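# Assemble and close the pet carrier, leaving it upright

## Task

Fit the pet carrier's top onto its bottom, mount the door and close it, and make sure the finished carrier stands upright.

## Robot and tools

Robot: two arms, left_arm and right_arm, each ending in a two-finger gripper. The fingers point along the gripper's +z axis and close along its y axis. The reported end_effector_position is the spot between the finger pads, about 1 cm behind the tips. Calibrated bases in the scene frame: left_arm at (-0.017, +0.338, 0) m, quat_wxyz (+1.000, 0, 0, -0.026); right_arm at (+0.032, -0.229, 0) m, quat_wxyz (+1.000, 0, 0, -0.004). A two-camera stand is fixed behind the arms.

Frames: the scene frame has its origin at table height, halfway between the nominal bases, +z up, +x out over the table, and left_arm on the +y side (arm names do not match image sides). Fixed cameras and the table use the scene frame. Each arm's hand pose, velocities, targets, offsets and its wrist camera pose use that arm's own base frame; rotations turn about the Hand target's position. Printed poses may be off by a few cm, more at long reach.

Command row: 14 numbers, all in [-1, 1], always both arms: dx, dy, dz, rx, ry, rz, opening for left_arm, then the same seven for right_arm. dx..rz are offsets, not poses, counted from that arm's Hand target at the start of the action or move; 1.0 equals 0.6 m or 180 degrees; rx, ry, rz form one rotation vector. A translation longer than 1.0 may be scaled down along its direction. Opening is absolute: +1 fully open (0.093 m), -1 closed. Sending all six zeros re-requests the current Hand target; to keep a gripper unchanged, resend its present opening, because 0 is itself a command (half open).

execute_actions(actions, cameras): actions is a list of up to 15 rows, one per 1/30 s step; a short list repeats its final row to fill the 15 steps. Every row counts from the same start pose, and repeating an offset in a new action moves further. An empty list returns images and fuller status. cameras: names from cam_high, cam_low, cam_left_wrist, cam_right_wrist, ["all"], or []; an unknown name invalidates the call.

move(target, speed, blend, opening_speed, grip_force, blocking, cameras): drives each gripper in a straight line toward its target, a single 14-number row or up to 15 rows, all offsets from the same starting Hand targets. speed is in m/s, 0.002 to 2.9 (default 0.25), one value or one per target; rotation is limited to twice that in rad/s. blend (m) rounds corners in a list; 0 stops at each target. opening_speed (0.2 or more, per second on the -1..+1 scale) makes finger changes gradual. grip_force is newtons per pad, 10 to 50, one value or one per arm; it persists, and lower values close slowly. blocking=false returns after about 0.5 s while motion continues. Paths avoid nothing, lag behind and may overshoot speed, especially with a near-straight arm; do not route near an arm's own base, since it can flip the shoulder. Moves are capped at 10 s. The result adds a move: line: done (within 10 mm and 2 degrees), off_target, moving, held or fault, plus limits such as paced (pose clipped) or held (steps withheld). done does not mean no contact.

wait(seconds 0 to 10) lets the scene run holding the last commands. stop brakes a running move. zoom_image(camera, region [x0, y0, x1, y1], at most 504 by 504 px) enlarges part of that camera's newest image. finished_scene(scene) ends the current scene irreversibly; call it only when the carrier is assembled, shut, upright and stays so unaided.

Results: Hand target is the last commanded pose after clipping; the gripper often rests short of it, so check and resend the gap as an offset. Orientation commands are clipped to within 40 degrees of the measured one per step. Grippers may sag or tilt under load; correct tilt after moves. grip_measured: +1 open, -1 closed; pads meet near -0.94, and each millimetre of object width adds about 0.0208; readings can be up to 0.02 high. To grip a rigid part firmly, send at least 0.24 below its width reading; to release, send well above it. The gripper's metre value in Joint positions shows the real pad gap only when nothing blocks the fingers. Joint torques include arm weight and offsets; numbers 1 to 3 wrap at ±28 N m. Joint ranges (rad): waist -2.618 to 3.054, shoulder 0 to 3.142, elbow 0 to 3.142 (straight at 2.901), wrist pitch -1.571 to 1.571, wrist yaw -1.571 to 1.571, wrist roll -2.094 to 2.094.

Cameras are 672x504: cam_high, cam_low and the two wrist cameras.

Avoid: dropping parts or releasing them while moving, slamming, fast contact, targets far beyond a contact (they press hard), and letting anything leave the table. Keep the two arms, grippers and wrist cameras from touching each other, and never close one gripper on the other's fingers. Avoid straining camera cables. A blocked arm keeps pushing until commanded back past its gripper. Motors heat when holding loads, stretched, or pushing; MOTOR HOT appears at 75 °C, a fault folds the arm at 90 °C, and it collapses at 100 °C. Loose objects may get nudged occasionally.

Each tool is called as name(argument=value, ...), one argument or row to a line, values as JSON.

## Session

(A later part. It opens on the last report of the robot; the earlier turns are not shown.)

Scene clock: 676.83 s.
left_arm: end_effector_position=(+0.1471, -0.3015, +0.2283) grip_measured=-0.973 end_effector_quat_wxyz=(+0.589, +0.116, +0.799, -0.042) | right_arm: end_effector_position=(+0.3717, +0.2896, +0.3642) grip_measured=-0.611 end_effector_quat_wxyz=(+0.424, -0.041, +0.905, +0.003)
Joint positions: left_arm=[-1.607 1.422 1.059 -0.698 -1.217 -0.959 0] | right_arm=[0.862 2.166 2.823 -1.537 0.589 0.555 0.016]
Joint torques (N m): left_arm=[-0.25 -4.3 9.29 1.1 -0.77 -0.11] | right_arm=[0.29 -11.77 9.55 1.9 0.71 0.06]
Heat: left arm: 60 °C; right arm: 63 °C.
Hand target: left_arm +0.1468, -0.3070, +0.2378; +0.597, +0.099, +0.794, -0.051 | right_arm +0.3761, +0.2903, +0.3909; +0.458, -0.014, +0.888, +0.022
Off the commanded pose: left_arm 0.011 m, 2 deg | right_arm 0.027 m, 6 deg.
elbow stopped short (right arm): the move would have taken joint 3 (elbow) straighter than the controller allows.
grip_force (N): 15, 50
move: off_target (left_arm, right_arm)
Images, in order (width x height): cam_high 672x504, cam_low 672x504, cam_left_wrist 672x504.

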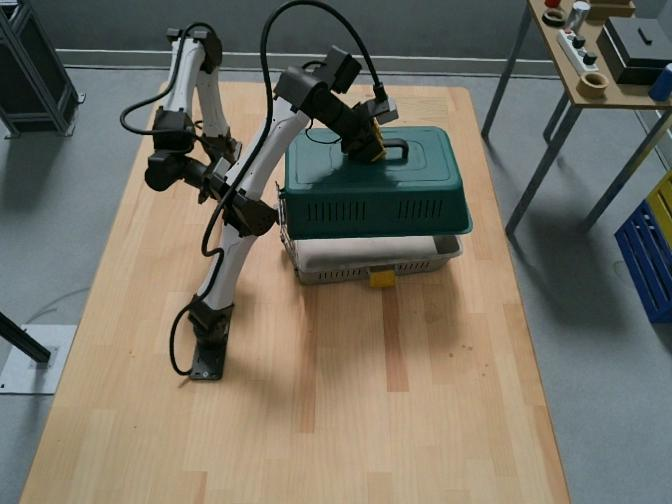

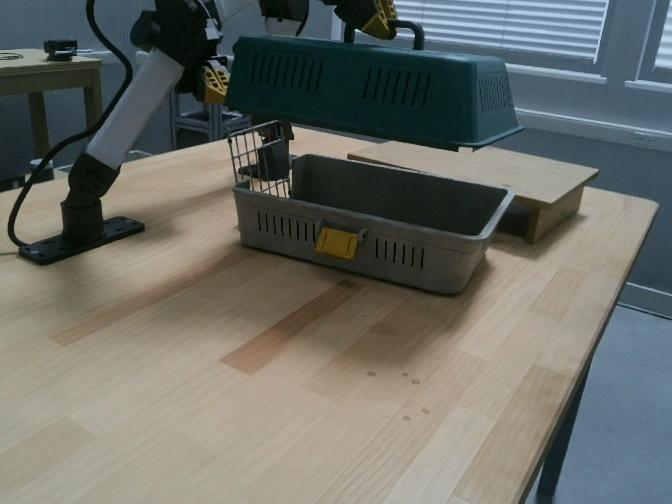

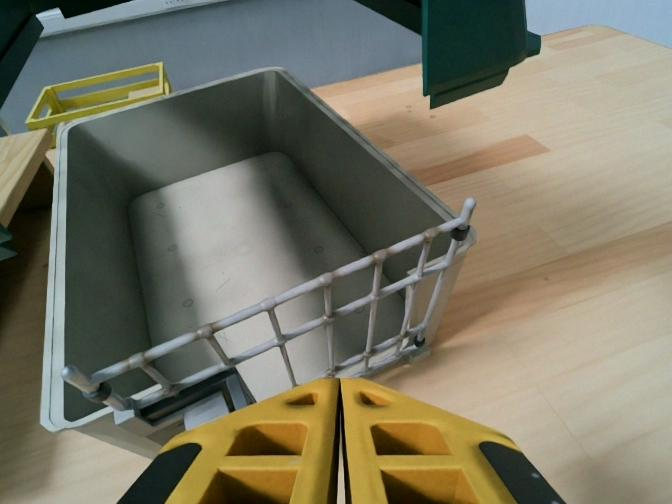

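move(
  target=[
    [-0.02,0.03,0.02,0,-0.06,0.08,-1,0.014,0.012,-0.015,0.010,0.0,0.029,-1],
  ],
  speed=0.06,
  cameras=["cam_left_wrist","cam_high","cam_low"],
)

zoom_image(
  camera="cam_high",
  region=[260, 190, 480, 300],
)

zoom_image(
  camera="cam_low",
  region=[190, 20, 540, 300],
)

Scene clock: 695.13 s.
left_arm: end_effector_position=(+0.1364, -0.2874, +0.2403) grip_measured=-0.973 end_effector_quat_wxyz=(+0.647, +0.042, +0.761, +0.010) | right_arm: end_effector_position=(+0.3810, +0.3030, +0.3395) grip_measured=-0.611 end_effector_quat_wxyz=(+0.406, -0.069, +0.911, +0.022)
Joint positions: left_arm=[-1.676 1.724 1.333 -1.557 -1.395 -1.882 0] | right_arm=[0.84 2.063 2.525 -1.334 0.505 0.502 0.016]
Joint torques (N m): left_arm=[-0.32 -8.06 6.11 -0.38 -0.88 -0.07] | right_arm=[-0.8 -17.11 6.61 2.2 0.48 -0.16]
Heat: left arm: 62 °C; right arm: 59 °C.
Hand target: left_arm +0.1347, -0.2889, +0.2498; +0.671, +0.004, +0.741, +0.033 | right_arm +0.3845, +0.2975, +0.3819; +0.457, -0.047, +0.886, +0.057
Off the commanded pose: left_arm 0.010 m, 6 deg | right_arm 0.043 m, 8 deg.
joint sent to its limit (left arm) — joint 4 (wrist pitch), lower limit. The joint targets are off in orientation, not in position.
grip_force (N): 15, 50
move: off_target (left_arm, right_arm)
Images, in order (width x height): cam_high 672x504, cam_low 672x504, cam_left_wrist 672x504.

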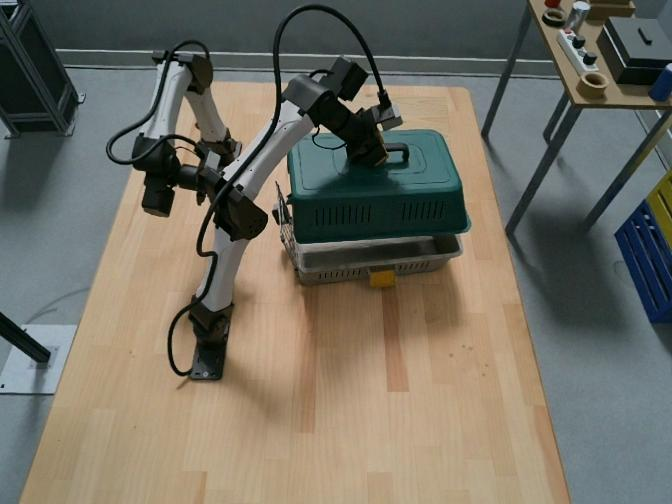

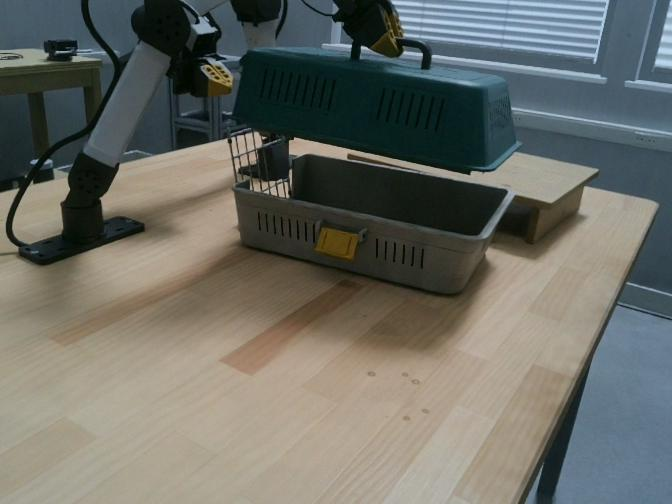

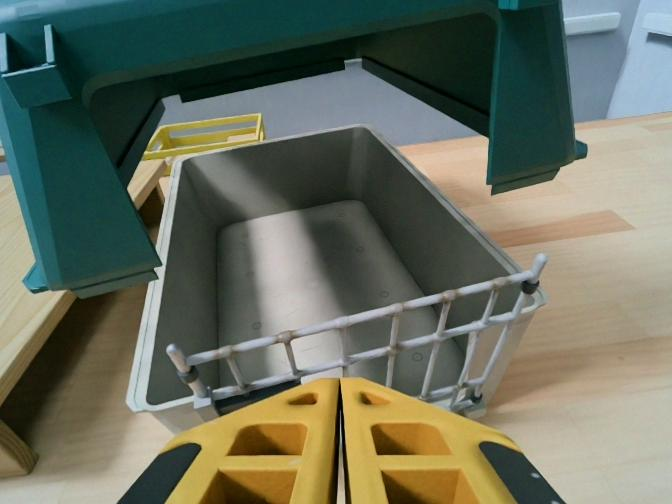

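Scaled by 2.291 from the camera's 672x504 image, which has a finer 960x720 frame.

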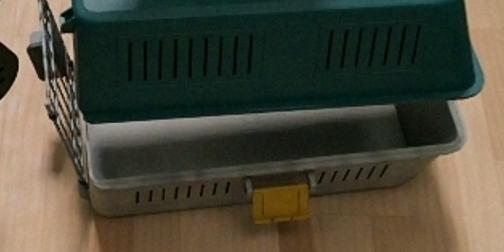

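Scaled by 1.440 from the camera's 672x504 image, which has a finer 960x720 frame.

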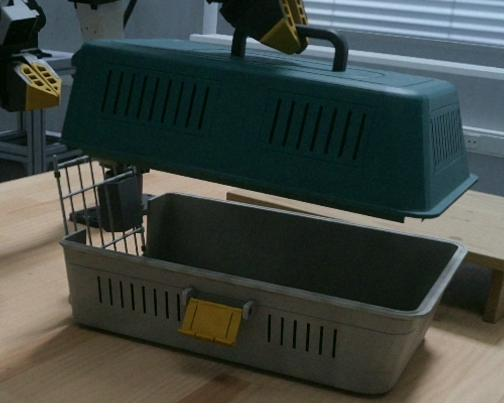

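move(
  target=[
    [0,0,0,0,0,0,-1,0.0,-0.008,-0.04,0.006,-0.01,0.012,-1],
  ],
  speed=0.05,
  cameras=["cam_left_wrist","cam_high","cam_low"],
)

zoom_image(
  camera="cam_high",
  region=[260, 190, 480, 300],
)

zoom_image(
  camera="cam_low",
  region=[190, 20, 540, 300],
)

Scene clock: 702.97 s.
left_arm: end_effector_position=(+0.1364, -0.2874, +0.2403) grip_measured=-0.973 end_effector_quat_wxyz=(+0.647, +0.042, +0.761, +0.010) | right_arm: end_effector_position=(+0.3798, +0.2954, +0.3155) grip_measured=-0.611 end_effector_quat_wxyz=(+0.418, -0.082, +0.904, +0.038)
Joint positions: left_arm=[-1.676 1.724 1.333 -1.557 -1.395 -1.882 0] | right_arm=[0.821 1.86 2.08 -1.035 0.472 0.451 0.016]
Joint torques (N m): left_arm=[-0.32 -8.13 6.24 -0.39 -0.9 -0.11] | right_arm=[-0.69 -15.92 7.61 2.35 0.4 -0.15]
Heat: left arm: 61 °C; right arm: 57 °C.
Hand target: left_arm +0.1347, -0.2889, +0.2498; +0.671, +0.004, +0.741, +0.033 | right_arm +0.3845, +0.2928, +0.3579; +0.470, -0.060, +0.877, +0.073
Off the commanded pose: left_arm 0.010 m, 6 deg | right_arm 0.043 m, 8 deg.
joint sent to its limit (left arm) — joint 4 (wrist pitch), lower limit. The joint targets are off in orientation, not in position.
grip_force (N): 15, 50
move: off_target (left_arm, right_arm)
Images, in order (width x height): cam_high 672x504, cam_low 672x504, cam_left_wrist 672x504.

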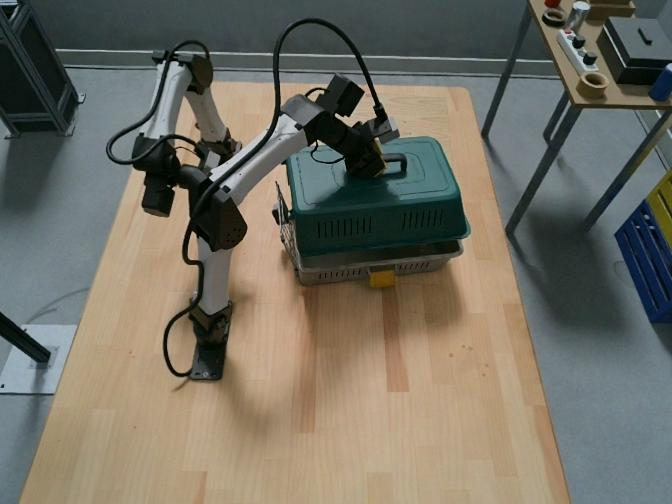

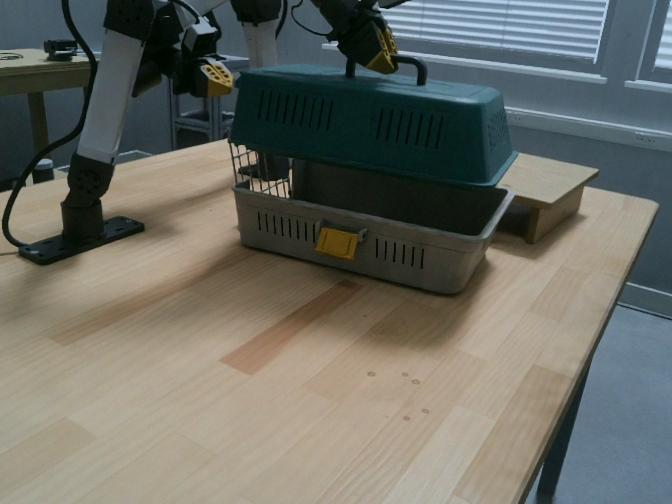

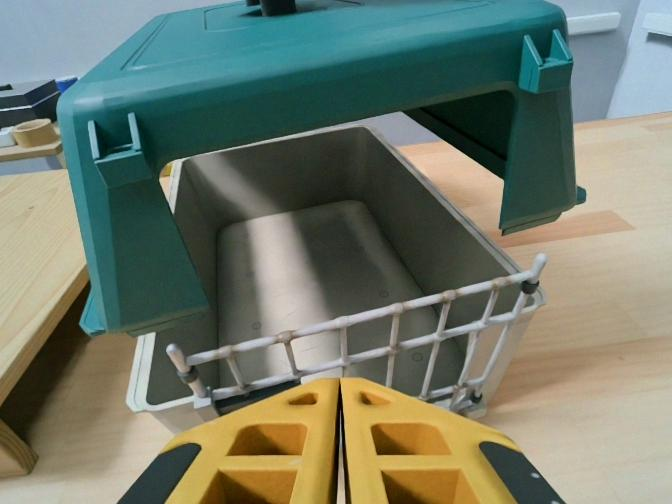

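Scaled by 2.291 from the camera's 672x504 image, which has a finer 960x720 frame.

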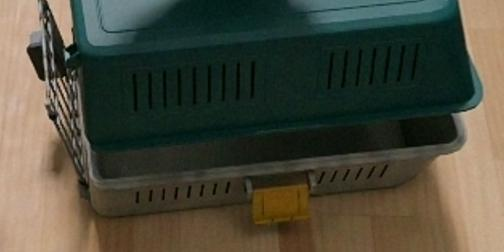

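Scaled by 1.440 from the camera's 672x504 image, which has a finer 960x720 frame.

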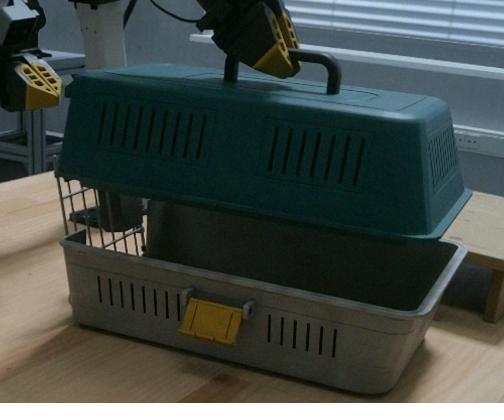

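move(
  target=[
    [0.03,0.02,-0.13,0,0.06,-0.05,-0.48,0,0,0,0,0,0,-1],
    [0.085,0.02,-0.13,0,0.06,-0.05,-0.48,0,0,0,0,0,0,-1],
  ],
  speed=0.06,
  cameras=["cam_left_wrist"],
)

Scene clock: 715.50 s.
left_arm: end_effector_position=(+0.1844, -0.2775, +0.1638) grip_measured=-0.482 end_effector_quat_wxyz=(+0.596, +0.078, +0.799, -0.002) | right_arm: end_effector_position=(+0.3800, +0.2953, +0.3155) grip_measured=-0.611 end_effector_quat_wxyz=(+0.418, -0.081, +0.904, +0.038)
Joint positions: left_arm=[-1.479 1.465 0.814 -0.361 -1.222 -0.889 0.022] | right_arm=[0.82 1.86 2.08 -1.034 0.472 0.45 0.016]
Joint torques (N m): left_arm=[0.55 -8.55 5.53 1.46 -0.47 0.21] | right_arm=[-0.72 -15.86 7.64 2.35 0.41 -0.16]
Heat: left arm: 60 °C; right arm: 57 °C.
Hand target: left_arm +0.1858, -0.2768, +0.1718; +0.599, +0.065, +0.798, -0.020 | right_arm +0.3846, +0.2927, +0.3579; +0.470, -0.060, +0.877, +0.073
Off the commanded pose: left_arm 0.008 m, 3 deg | right_arm 0.043 m, 8 deg.
grip_force (N): 15, 50
move: off_target (left_arm, right_arm)
Images, in order (width x height): cam_left_wrist 672x504.

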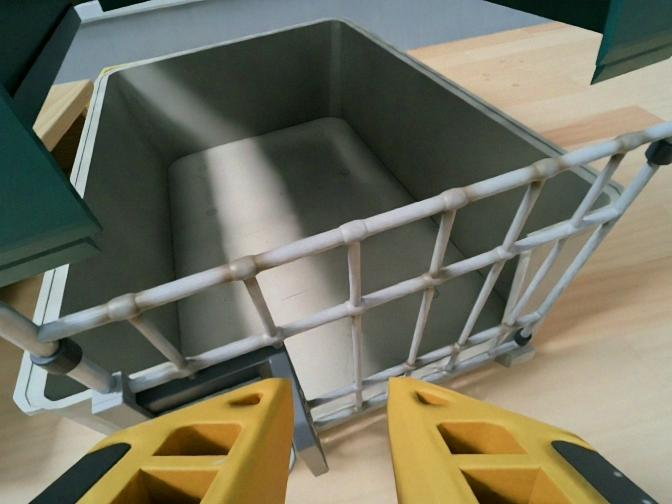

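move(
  target=[
    [0.02,-0.006,0.036,0,0.0,0,-0.48,0,0,0,0,0,0,-1],
    [0.055,-0.006,0.036,0,0.0,0,-0.48,0,0,0,0,0,0,-1],
  ],
  speed=0.05,
  cameras=["cam_left_wrist"],
)

Scene clock: 719.83 s.
left_arm: end_effector_position=(+0.2170, -0.2791, +0.1809) grip_measured=-0.482 end_effector_quat_wxyz=(+0.592, +0.080, +0.802, +0.002) | right_arm: end_effector_position=(+0.3800, +0.2953, +0.3155) grip_measured=-0.611 end_effector_quat_wxyz=(+0.418, -0.081, +0.904, +0.038)
Joint positions: left_arm=[-1.358 1.43 0.823 -0.193 -1.142 -0.65 0.022] | right_arm=[0.82 1.86 2.08 -1.034 0.472 0.45 0.016]
Joint torques (N m): left_arm=[0.47 -8.35 6.9 1.78 -0.4 0.27] | right_arm=[-0.7 -15.88 7.69 2.34 0.41 -0.15]
Heat: left arm: 59 °C; right arm: 58 °C.
Hand target: left_arm +0.2188, -0.2805, +0.1934; +0.599, +0.065, +0.798, -0.020 | right_arm +0.3846, +0.2927, +0.3579; +0.470, -0.060, +0.877, +0.073
Off the commanded pose: left_arm 0.013 m, 3 deg | right_arm 0.043 m, 8 deg.
grip_force (N): 15, 50
move: off_target (left_arm, right_arm)
Images, in order (width x height): cam_left_wrist 672x504.

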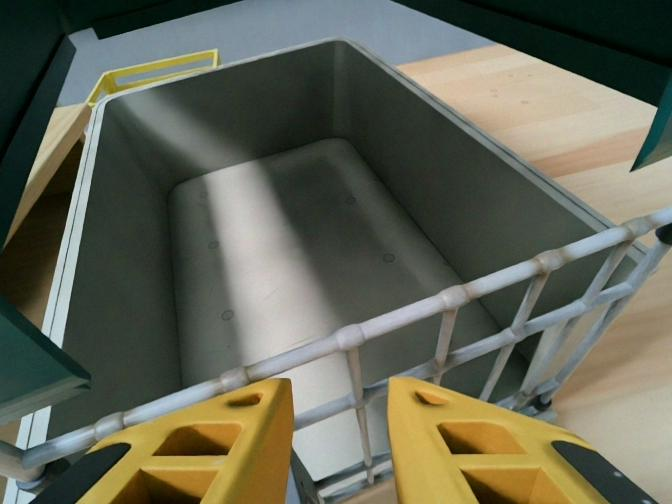

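move(
  target=[
    [0.028,-0.008,0.01,0,0.0,0,-0.48,0,0,0,0,0,0,-1],
    [0.028,-0.008,0.01,0,0.0,0,-1,0,0,0,0,0,0,-1],
  ],
  speed=0.05,
  cameras=["cam_left_wrist","cam_low"],
)

Scene clock: 726.07 s.
left_arm: end_effector_position=(+0.2318, -0.2792, +0.1841) grip_measured=-0.966 end_effector_quat_wxyz=(+0.591, +0.081, +0.803, +0.003) | right_arm: end_effector_position=(+0.3813, +0.2955, +0.3166) grip_measured=-0.611 end_effector_quat_wxyz=(+0.420, -0.080, +0.903, +0.040)
Joint positions: left_arm=[-1.305 1.43 0.823 -0.123 -1.101 -0.567 0] | right_arm=[0.819 1.86 2.08 -1.028 0.472 0.45 0.016]
Joint torques (N m): left_arm=[0.59 -7.06 8.51 1.87 -0.3 0.27] | right_arm=[-0.57 -15.8 7.69 2.29 0.41 -0.16]
Heat: left arm: 60 °C; right arm: 59 °C.
Hand target: left_arm +0.2355, -0.2853, +0.1995; +0.599, +0.065, +0.798, -0.020 | right_arm +0.3845, +0.2927, +0.3579; +0.470, -0.060, +0.877, +0.073
Off the commanded pose: left_arm 0.017 m, 3 deg | right_arm 0.042 m, 8 deg.
grip_force (N): 15, 50
move: off_target (left_arm, right_arm); target 2's new opening was sent with left_arm's hand 0.017 m and 4 deg from that target
Images, in order (width x height): cam_low 672x504, cam_left_wrist 672x504.

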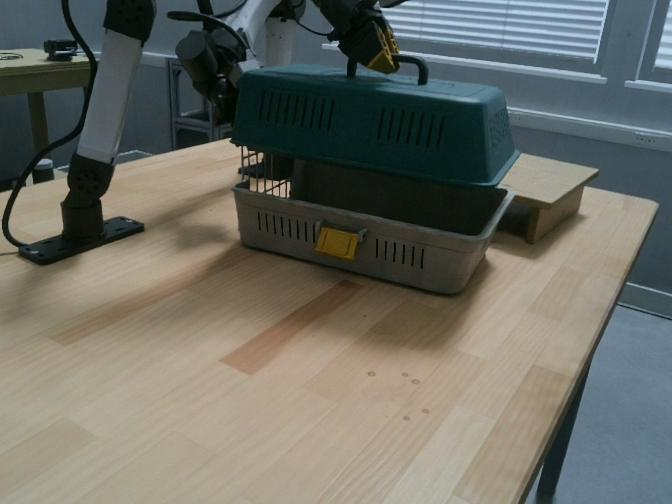

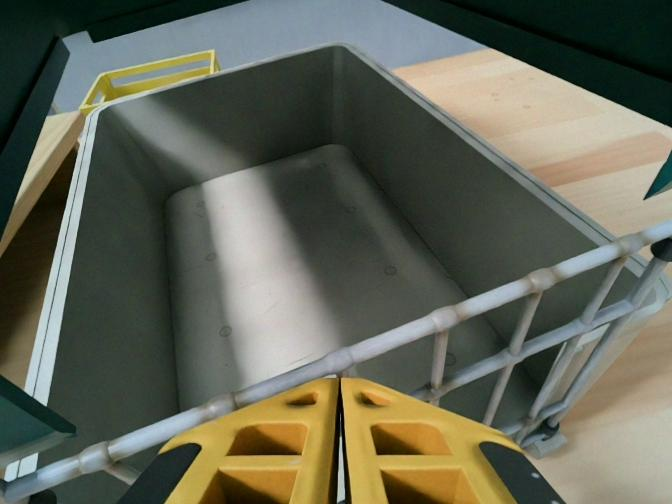

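wait(
  seconds=0.2,
  cameras=["cam_high","cam_left_wrist"],
)

zoom_image(
  camera="cam_high",
  region=[260, 180, 340, 290],
)

zoom_image(
  camera="cam_left_wrist",
  region=[250, 320, 430, 504],
)

Scene clock: 729.03 s.
left_arm: end_effector_position=(+0.2318, -0.2792, +0.1841) grip_measured=-0.973 end_effector_quat_wxyz=(+0.591, +0.081, +0.803, +0.003) | right_arm: end_effector_position=(+0.3813, +0.2955, +0.3166) grip_measured=-0.611 end_effector_quat_wxyz=(+0.420, -0.080, +0.903, +0.040)
Joint positions: left_arm=[-1.305 1.43 0.823 -0.123 -1.101 -0.567 0] | right_arm=[0.819 1.86 2.08 -1.028 0.472 0.45 0.016]
Joint torques (N m): left_arm=[0.62 -7.04 8.62 1.85 -0.32 0.21] | right_arm=[-0.54 -15.8 7.71 2.29 0.4 -0.14]
Heat: left arm: 61 °C; right arm: 59 °C.
Hand target: left_arm +0.2355, -0.2853, +0.1995; +0.599, +0.065, +0.798, -0.020 | right_arm +0.3845, +0.2927, +0.3579; +0.470, -0.060, +0.877, +0.073
Tool commands: left_gripper/opening=-1.0 right_gripper/opening=-1.0
Off the commanded pose: left_arm 0.017 m, 3 deg | right_arm 0.042 m, 8 deg.
grip_force (N): 15, 50
wait: 0.20 s; at rest from the start
Images, in order (width x height): cam_high 672x504, cam_left_wrist 672x504.

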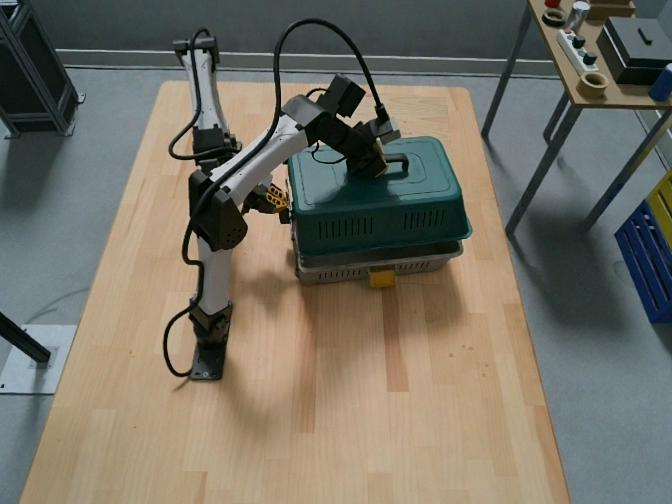

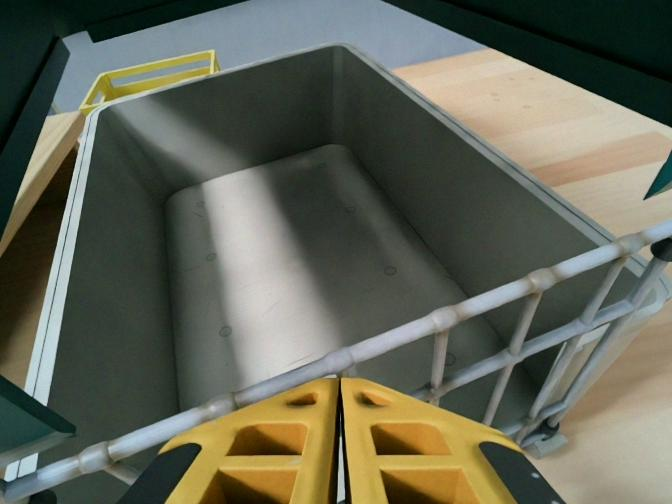

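Scaled by 4.582 from the camera's 672x504 image, which has a finer 960x720 frame.

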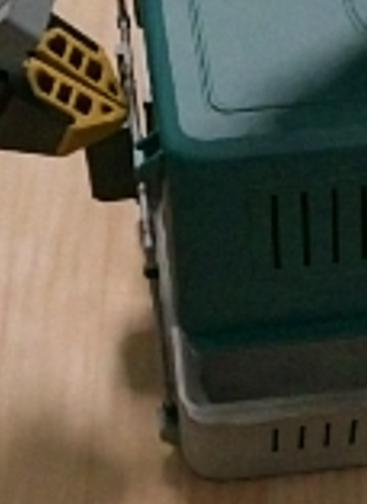

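Scaled by 2.739 from the camera's 672x504 image, which has a finer 960x720 frame.

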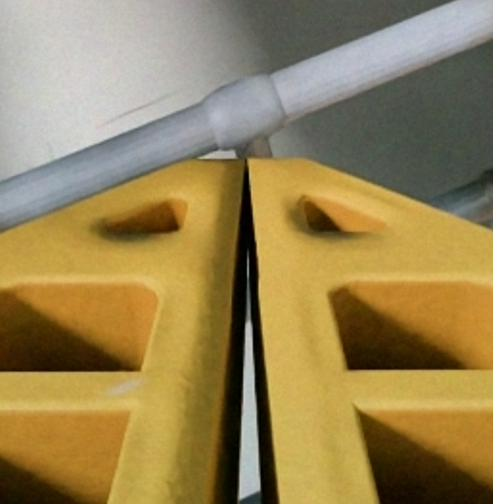

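move(
  target=[
    [0.008,0.0,0.0,0,0.0,0,-1,0,0,0,0,0,0,-1],
  ],
  speed=0.03,
  cameras=["cam_left_wrist","cam_high"],
)

zoom_image(
  camera="cam_high",
  region=[260, 180, 340, 290],
)

Scene clock: 736.53 s.
left_arm: end_effector_position=(+0.2361, -0.2791, +0.1851) grip_measured=-0.973 end_effector_quat_wxyz=(+0.590, +0.081, +0.803, +0.002) | right_arm: end_effector_position=(+0.3814, +0.2956, +0.3168) grip_measured=-0.611 end_effector_quat_wxyz=(+0.421, -0.080, +0.903, +0.040)
Joint positions: left_arm=[-1.289 1.43 0.823 -0.103 -1.088 -0.547 0] | right_arm=[0.819 1.86 2.08 -1.026 0.472 0.45 0.016]
Joint torques (N m): left_arm=[0.65 -6.64 8.51 1.92 -0.32 0.28] | right_arm=[-0.55 -15.8 7.71 2.29 0.41 -0.15]
Heat: left arm: 62 °C; right arm: 60 °C.
Hand target: left_arm +0.2403, -0.2853, +0.1995; +0.599, +0.065, +0.798, -0.020 | right_arm +0.3846, +0.2927, +0.3579; +0.470, -0.060, +0.877, +0.073
Off the commanded pose: left_arm 0.016 m, 3 deg | right_arm 0.041 m, 8 deg.
grip_force (N): 15, 50
move: off_target (left_arm, right_arm)
Images, in order (width x height): cam_high 672x504, cam_left_wrist 672x504.

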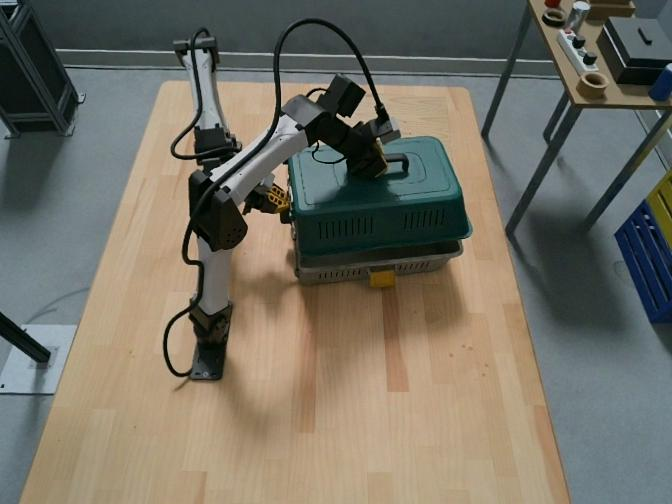

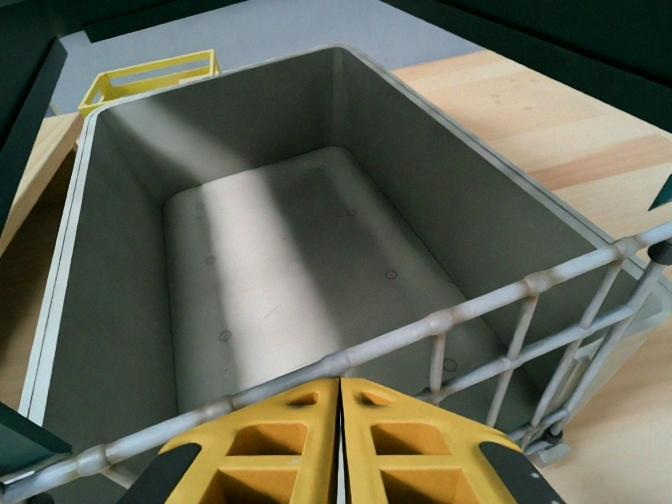

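Scaled by 4.582 from the camera's 672x504 image, which has a finer 960x720 frame.

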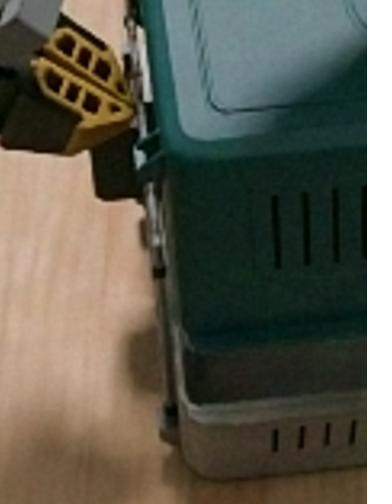

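move(
  target=[
    [0.004,0.0,0.0,0,0.0,0,-1,-0.002,0,-0.04,0,0,0,-1],
  ],
  speed=0.03,
  cameras=["cam_left_wrist","cam_high","cam_low"],
)

zoom_image(
  camera="cam_high",
  region=[270, 190, 330, 280],
)

zoom_image(
  camera="cam_high",
  region=[260, 190, 480, 300],
)

zoom_image(
  camera="cam_low",
  region=[190, 20, 540, 300],
)

Scene clock: 746.47 s.
left_arm: end_effector_position=(+0.2377, -0.2791, +0.1852) grip_measured=-0.973 end_effector_quat_wxyz=(+0.590, +0.082, +0.803, +0.003) | right_arm: end_effector_position=(+0.3817, +0.2958, +0.2940) grip_measured=-0.611 end_effector_quat_wxyz=(+0.424, -0.078, +0.901, +0.043)
Joint positions: left_arm=[-1.283 1.43 0.823 -0.097 -1.082 -0.536 0] | right_arm=[0.819 1.81 1.91 -0.897 0.472 0.45 0.016]
Joint torques (N m): left_arm=[0.99 -6.42 8.4 1.98 -0.35 0.28] | right_arm=[-0.39 -15.87 7.9 2.2 0.4 -0.14]
Heat: left arm: 63 °C; right arm: 61 °C.
Hand target: left_arm +0.2427, -0.2853, +0.1995; +0.599, +0.065, +0.798, -0.020 | right_arm +0.3834, +0.2927, +0.3339; +0.470, -0.060, +0.877, +0.073
Off the commanded pose: left_arm 0.016 m, 3 deg | right_arm 0.040 m, 7 deg.
grip_force (N): 15, 50
move: off_target (left_arm, right_arm)
Images, in order (width x height): cam_high 672x504, cam_low 672x504, cam_left_wrist 672x504.

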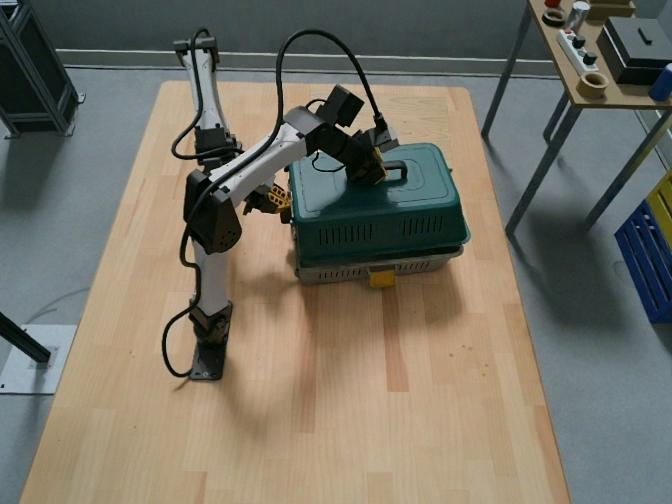

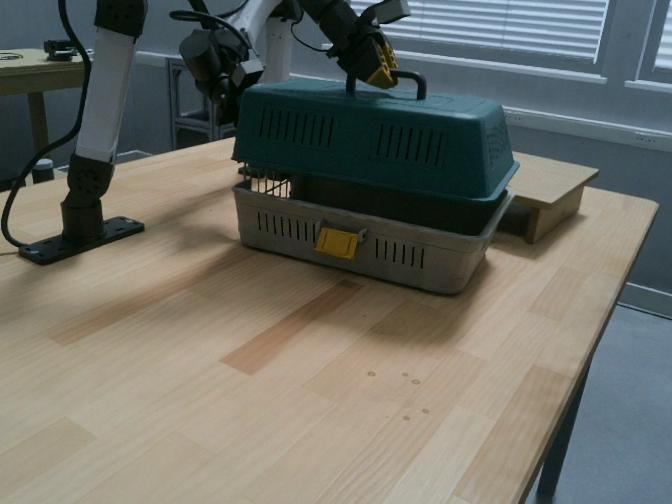

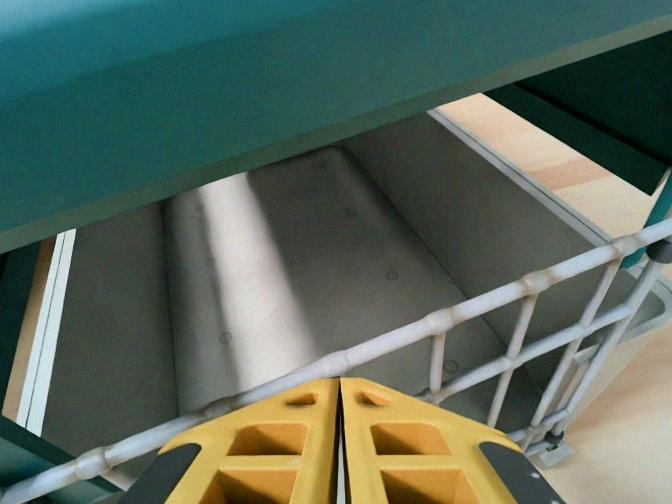

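Scaled by 5.600 from the camera's 672x504 image, which has a finer 960x720 frame.

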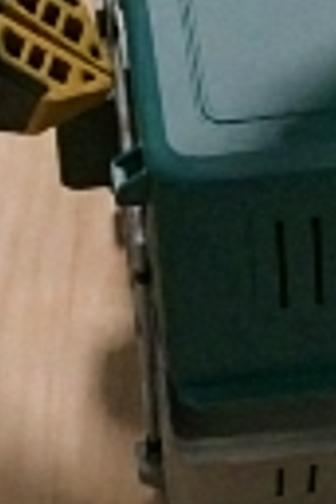

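Scaled by 2.291 from the camera's 672x504 image, which has a finer 960x720 frame.

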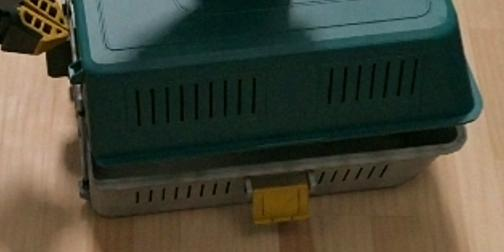

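Scaled by 1.440 from the camera's 672x504 image, which has a finer 960x720 frame.

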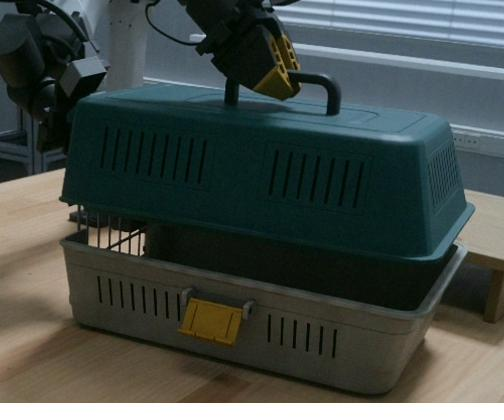

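move(
  target=[
    [-0.007,0.0,0.0,0,0.0,0,-1,-0.012,0.006,-0.02,0,0,0,-1],
  ],
  speed=0.03,
  cameras=["cam_left_wrist","cam_high","cam_low"],
)

zoom_image(
  camera="cam_high",
  region=[270, 190, 330, 280],
)

zoom_image(
  camera="cam_high",
  region=[260, 190, 480, 300],
)

zoom_image(
  camera="cam_low",
  region=[190, 20, 540, 300],
)

Scene clock: 757.77 s.
left_arm: end_effector_position=(+0.2368, -0.2799, +0.1851) grip_measured=-0.973 end_effector_quat_wxyz=(+0.590, +0.084, +0.803, +0.002) | right_arm: end_effector_position=(+0.3797, +0.2951, +0.2835) grip_measured=-0.611 end_effector_quat_wxyz=(+0.428, -0.078, +0.900, +0.039)
Joint positions: left_arm=[-1.286 1.43 0.823 -0.097 -1.081 -0.536 0] | right_arm=[0.825 1.786 1.832 -0.841 0.487 0.45 0.016]
Joint torques (N m): left_arm=[0.16 -6.67 8.46 1.78 -0.42 0.09] | right_arm=[0.87 -15.84 7.87 2.11 0.42 0]
Heat: left arm: 63 °C; right arm: 63 °C.
Hand target: left_arm +0.2385, -0.2853, +0.1995; +0.599, +0.065, +0.798, -0.020 | right_arm +0.3762, +0.2963, +0.3219; +0.470, -0.060, +0.877, +0.073
Off the commanded pose: left_arm 0.015 m, 4 deg | right_arm 0.039 m, 7 deg.
grip_force (N): 15, 50
move: off_target (left_arm, right_arm)
Images, in order (width x height): cam_high 672x504, cam_low 672x504, cam_left_wrist 672x504.

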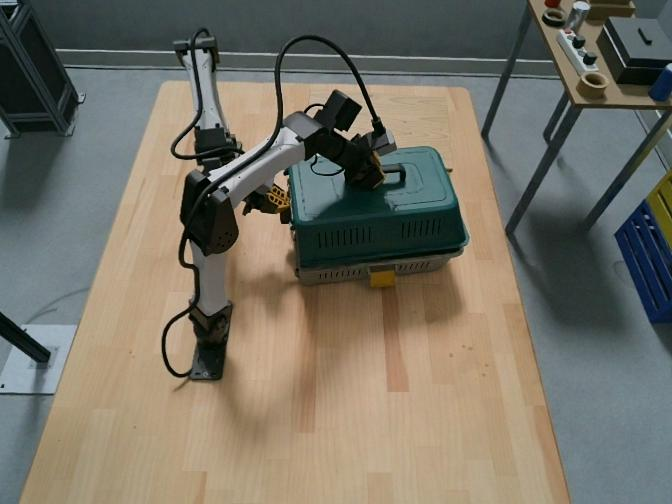

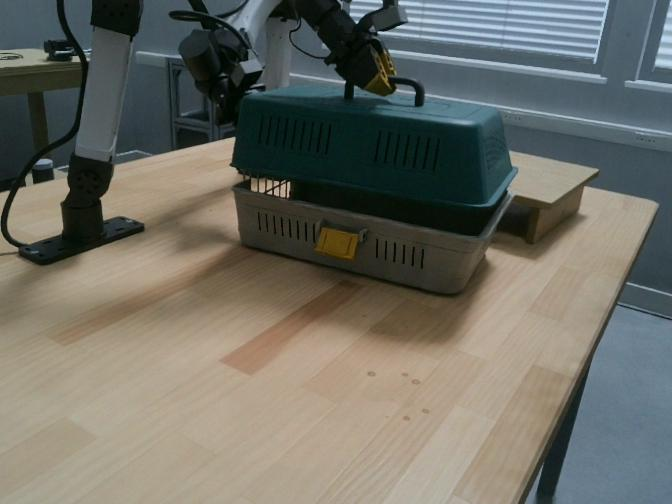

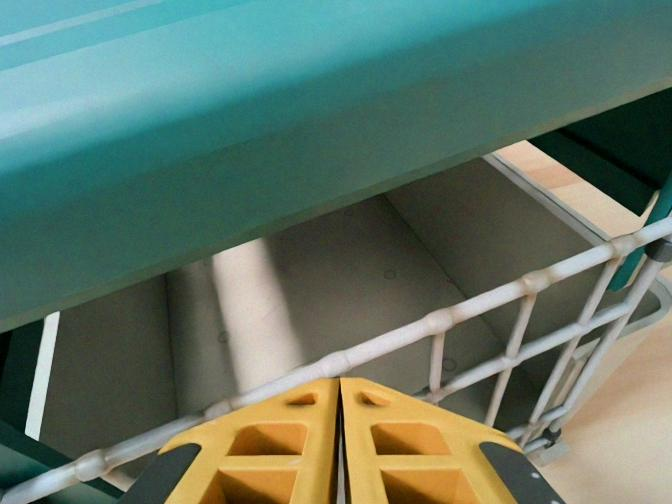

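Scaled by 5.600 from the camera's 672x504 image, which has a finer 960x720 frame.

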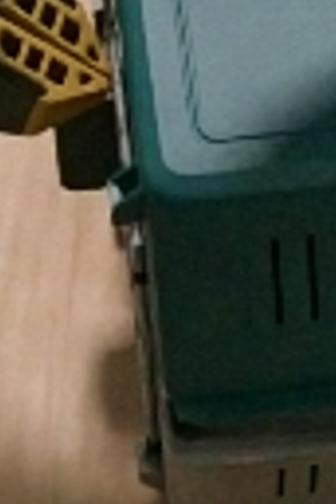

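Scaled by 2.291 from the camera's 672x504 image, which has a finer 960x720 frame.

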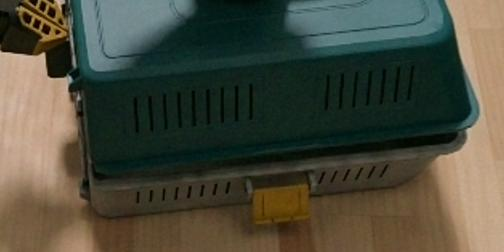

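Scaled by 1.440 from the camera's 672x504 image, which has a finer 960x720 frame.

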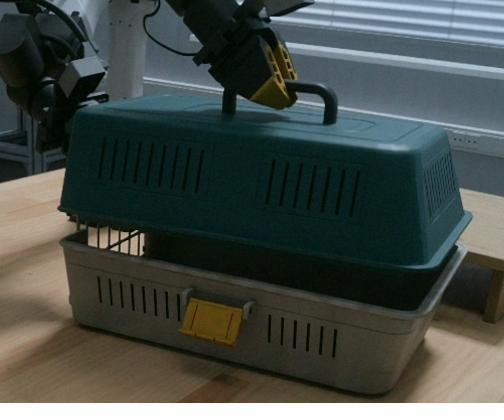

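move(
  target=[
    [-0.006,0.0,0.0,0,0.0,0,-1,0.0,0.0,-0.015,0,0,0,-1],
  ],
  speed=0.03,
  cameras=["cam_left_wrist","cam_high","cam_low"],
)

zoom_image(
  camera="cam_high",
  region=[270, 190, 330, 280],
)

zoom_image(
  camera="cam_left_wrist",
  region=[500, 80, 672, 330],
)

zoom_image(
  camera="cam_low",
  region=[190, 20, 540, 300],
)

Scene clock: 763.87 s.
left_arm: end_effector_position=(+0.2343, -0.2818, +0.1849) grip_measured=-0.973 end_effector_quat_wxyz=(+0.589, +0.088, +0.803, +0.000) | right_arm: end_effector_position=(+0.3778, +0.2946, +0.2736) grip_measured=-0.611 end_effector_quat_wxyz=(+0.426, -0.079, +0.901, +0.038)
Joint positions: left_arm=[-1.295 1.43 0.823 -0.098 -1.081 -0.537 0] | right_arm=[0.828 1.773 1.779 -0.808 0.488 0.453 0.016]
Joint torques (N m): left_arm=[-0.06 -7.06 8.53 1.65 -0.53 -0.1] | right_arm=[0.73 -15.79 7.98 2.17 0.42 -0.02]
Heat: left arm: 64 °C; right arm: 63 °C.
Hand target: left_arm +0.2349, -0.2853, +0.1995; +0.599, +0.065, +0.798, -0.020 | right_arm +0.3761, +0.2964, +0.3130; +0.470, -0.060, +0.877, +0.073
Off the commanded pose: left_arm 0.015 m, 4 deg | right_arm 0.039 m, 7 deg.
grip_force (N): 15, 50
move: off_target (left_arm, right_arm)
Images, in order (width x height): cam_high 672x504, cam_low 672x504, cam_left_wrist 672x504.

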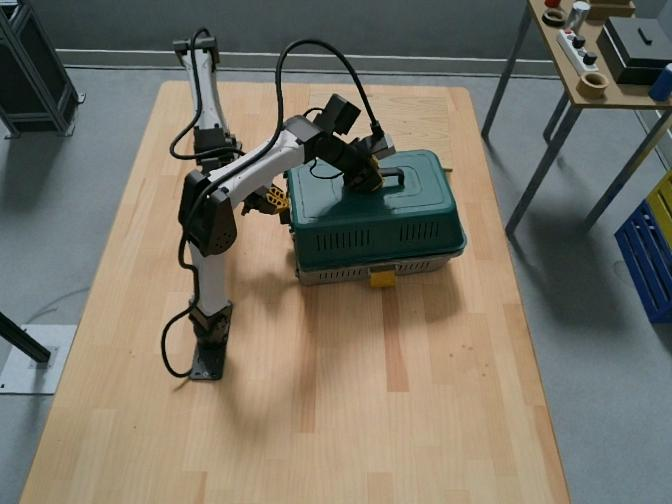

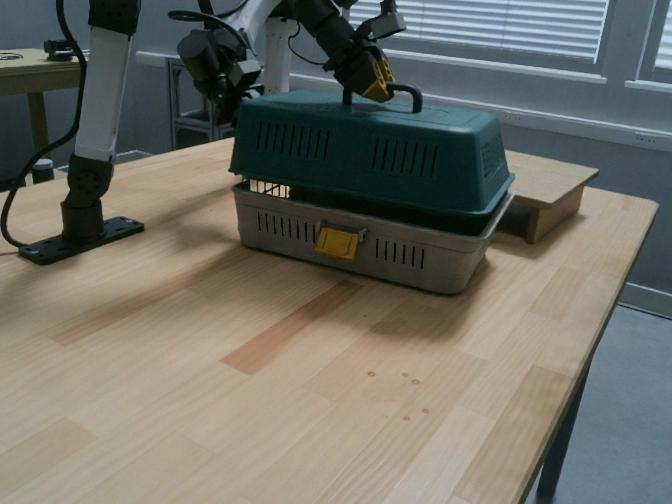

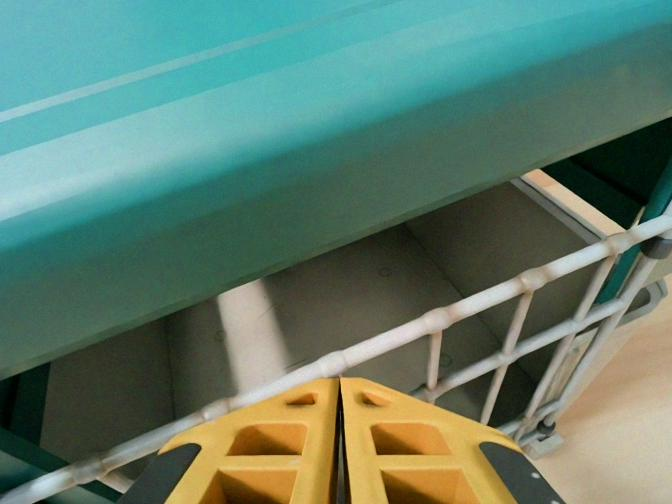

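Scaled by 5.600 from the camera's 672x504 image, which has a finer 960x720 frame.

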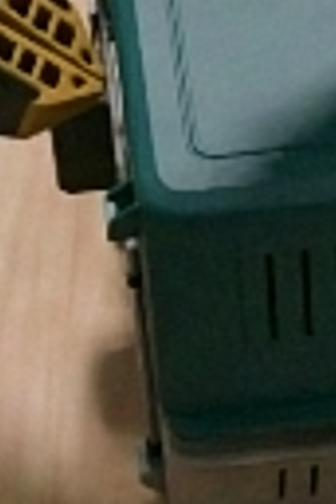

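Scaled by 2.016 from the camera's 672x504 image, which has a finer 960x720 frame.

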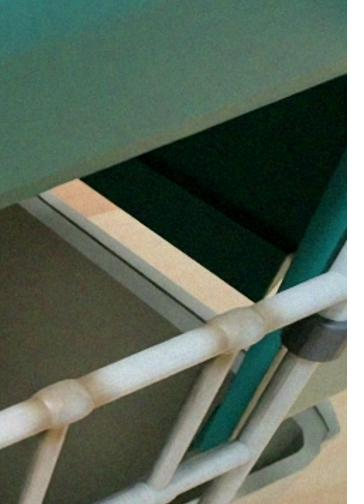

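Scaled by 1.440 from the camera's 672x504 image, which has a finer 960x720 frame.

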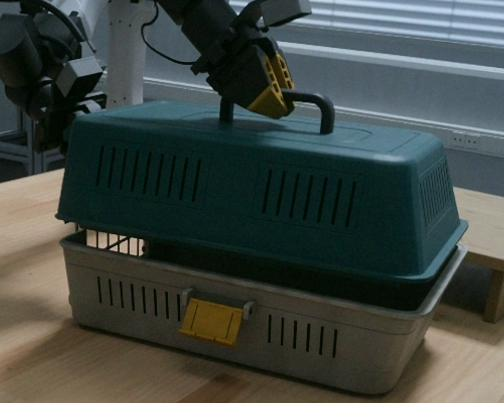

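move(
  target=[
    [-0.003,0.0,0.0,0,0.0,0,-1,0.004,0.0,-0.018,0,0,0,-1],
  ],
  speed=0.03,
  cameras=["cam_left_wrist","cam_high","cam_low"],
)

zoom_image(
  camera="cam_high",
  region=[270, 190, 330, 280],
)

zoom_image(
  camera="cam_low",
  region=[190, 20, 540, 300],
)

Scene clock: 767.77 s.
left_arm: end_effector_position=(+0.2326, -0.2827, +0.1844) grip_measured=-0.973 end_effector_quat_wxyz=(+0.589, +0.088, +0.803, -0.003) | right_arm: end_effector_position=(+0.3773, +0.2940, +0.2633) grip_measured=-0.611 end_effector_quat_wxyz=(+0.425, -0.079, +0.901, +0.037)
Joint positions: left_arm=[-1.3 1.43 0.823 -0.103 -1.081 -0.545 0] | right_arm=[0.828 1.762 1.725 -0.767 0.488 0.453 0.016]
Joint torques (N m): left_arm=[-0.28 -7.16 8.73 1.58 -0.55 -0.07] | right_arm=[0.31 -15.39 8.12 2.21 0.38 -0.06]
Heat: left arm: 64 °C; right arm: 62 °C.
Hand target: left_arm +0.2331, -0.2853, +0.1995; +0.599, +0.065, +0.798, -0.020 | right_arm +0.3785, +0.2964, +0.3021; +0.470, -0.060, +0.877, +0.073
Off the commanded pose: left_arm 0.015 m, 4 deg | right_arm 0.039 m, 7 deg.
grip_force (N): 15, 50
move: off_target (left_arm, right_arm)
Images, in order (width x height): cam_high 672x504, cam_low 672x504, cam_left_wrist 672x504.

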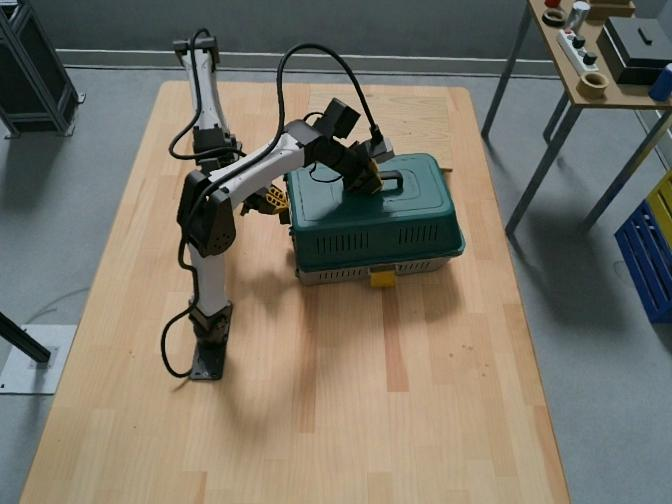

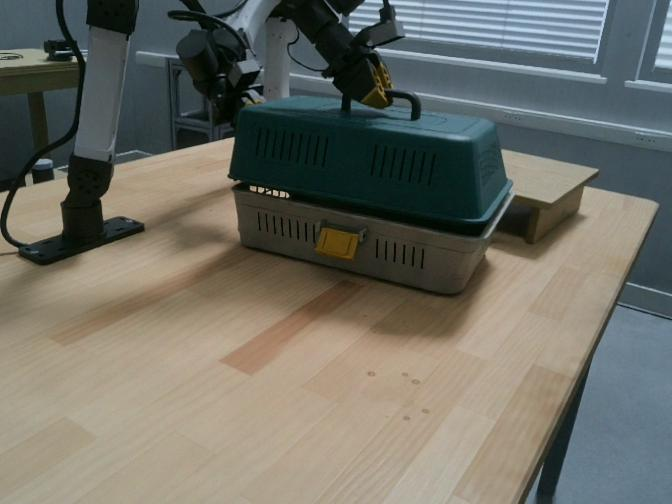

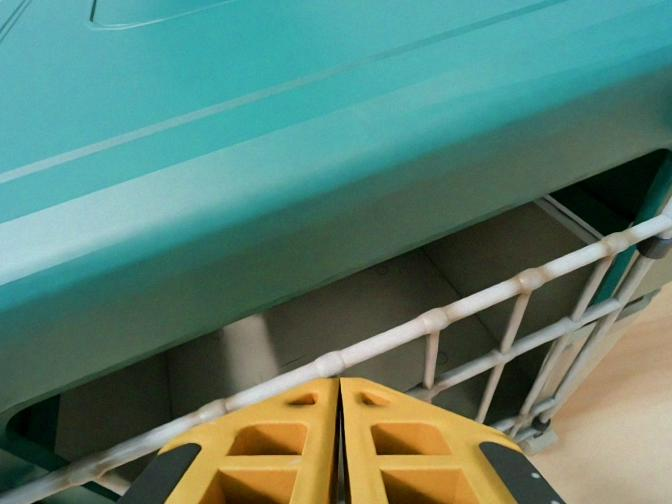

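Scaled by 5.600 from the camera's 672x504 image, which has a finer 960x720 frame.

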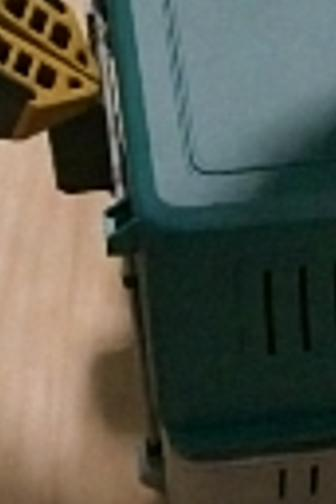

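Scaled by 1.440 from the camera's 672x504 image, which has a finer 960x720 frame.

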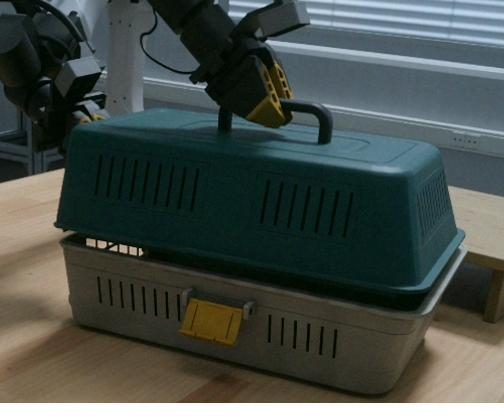

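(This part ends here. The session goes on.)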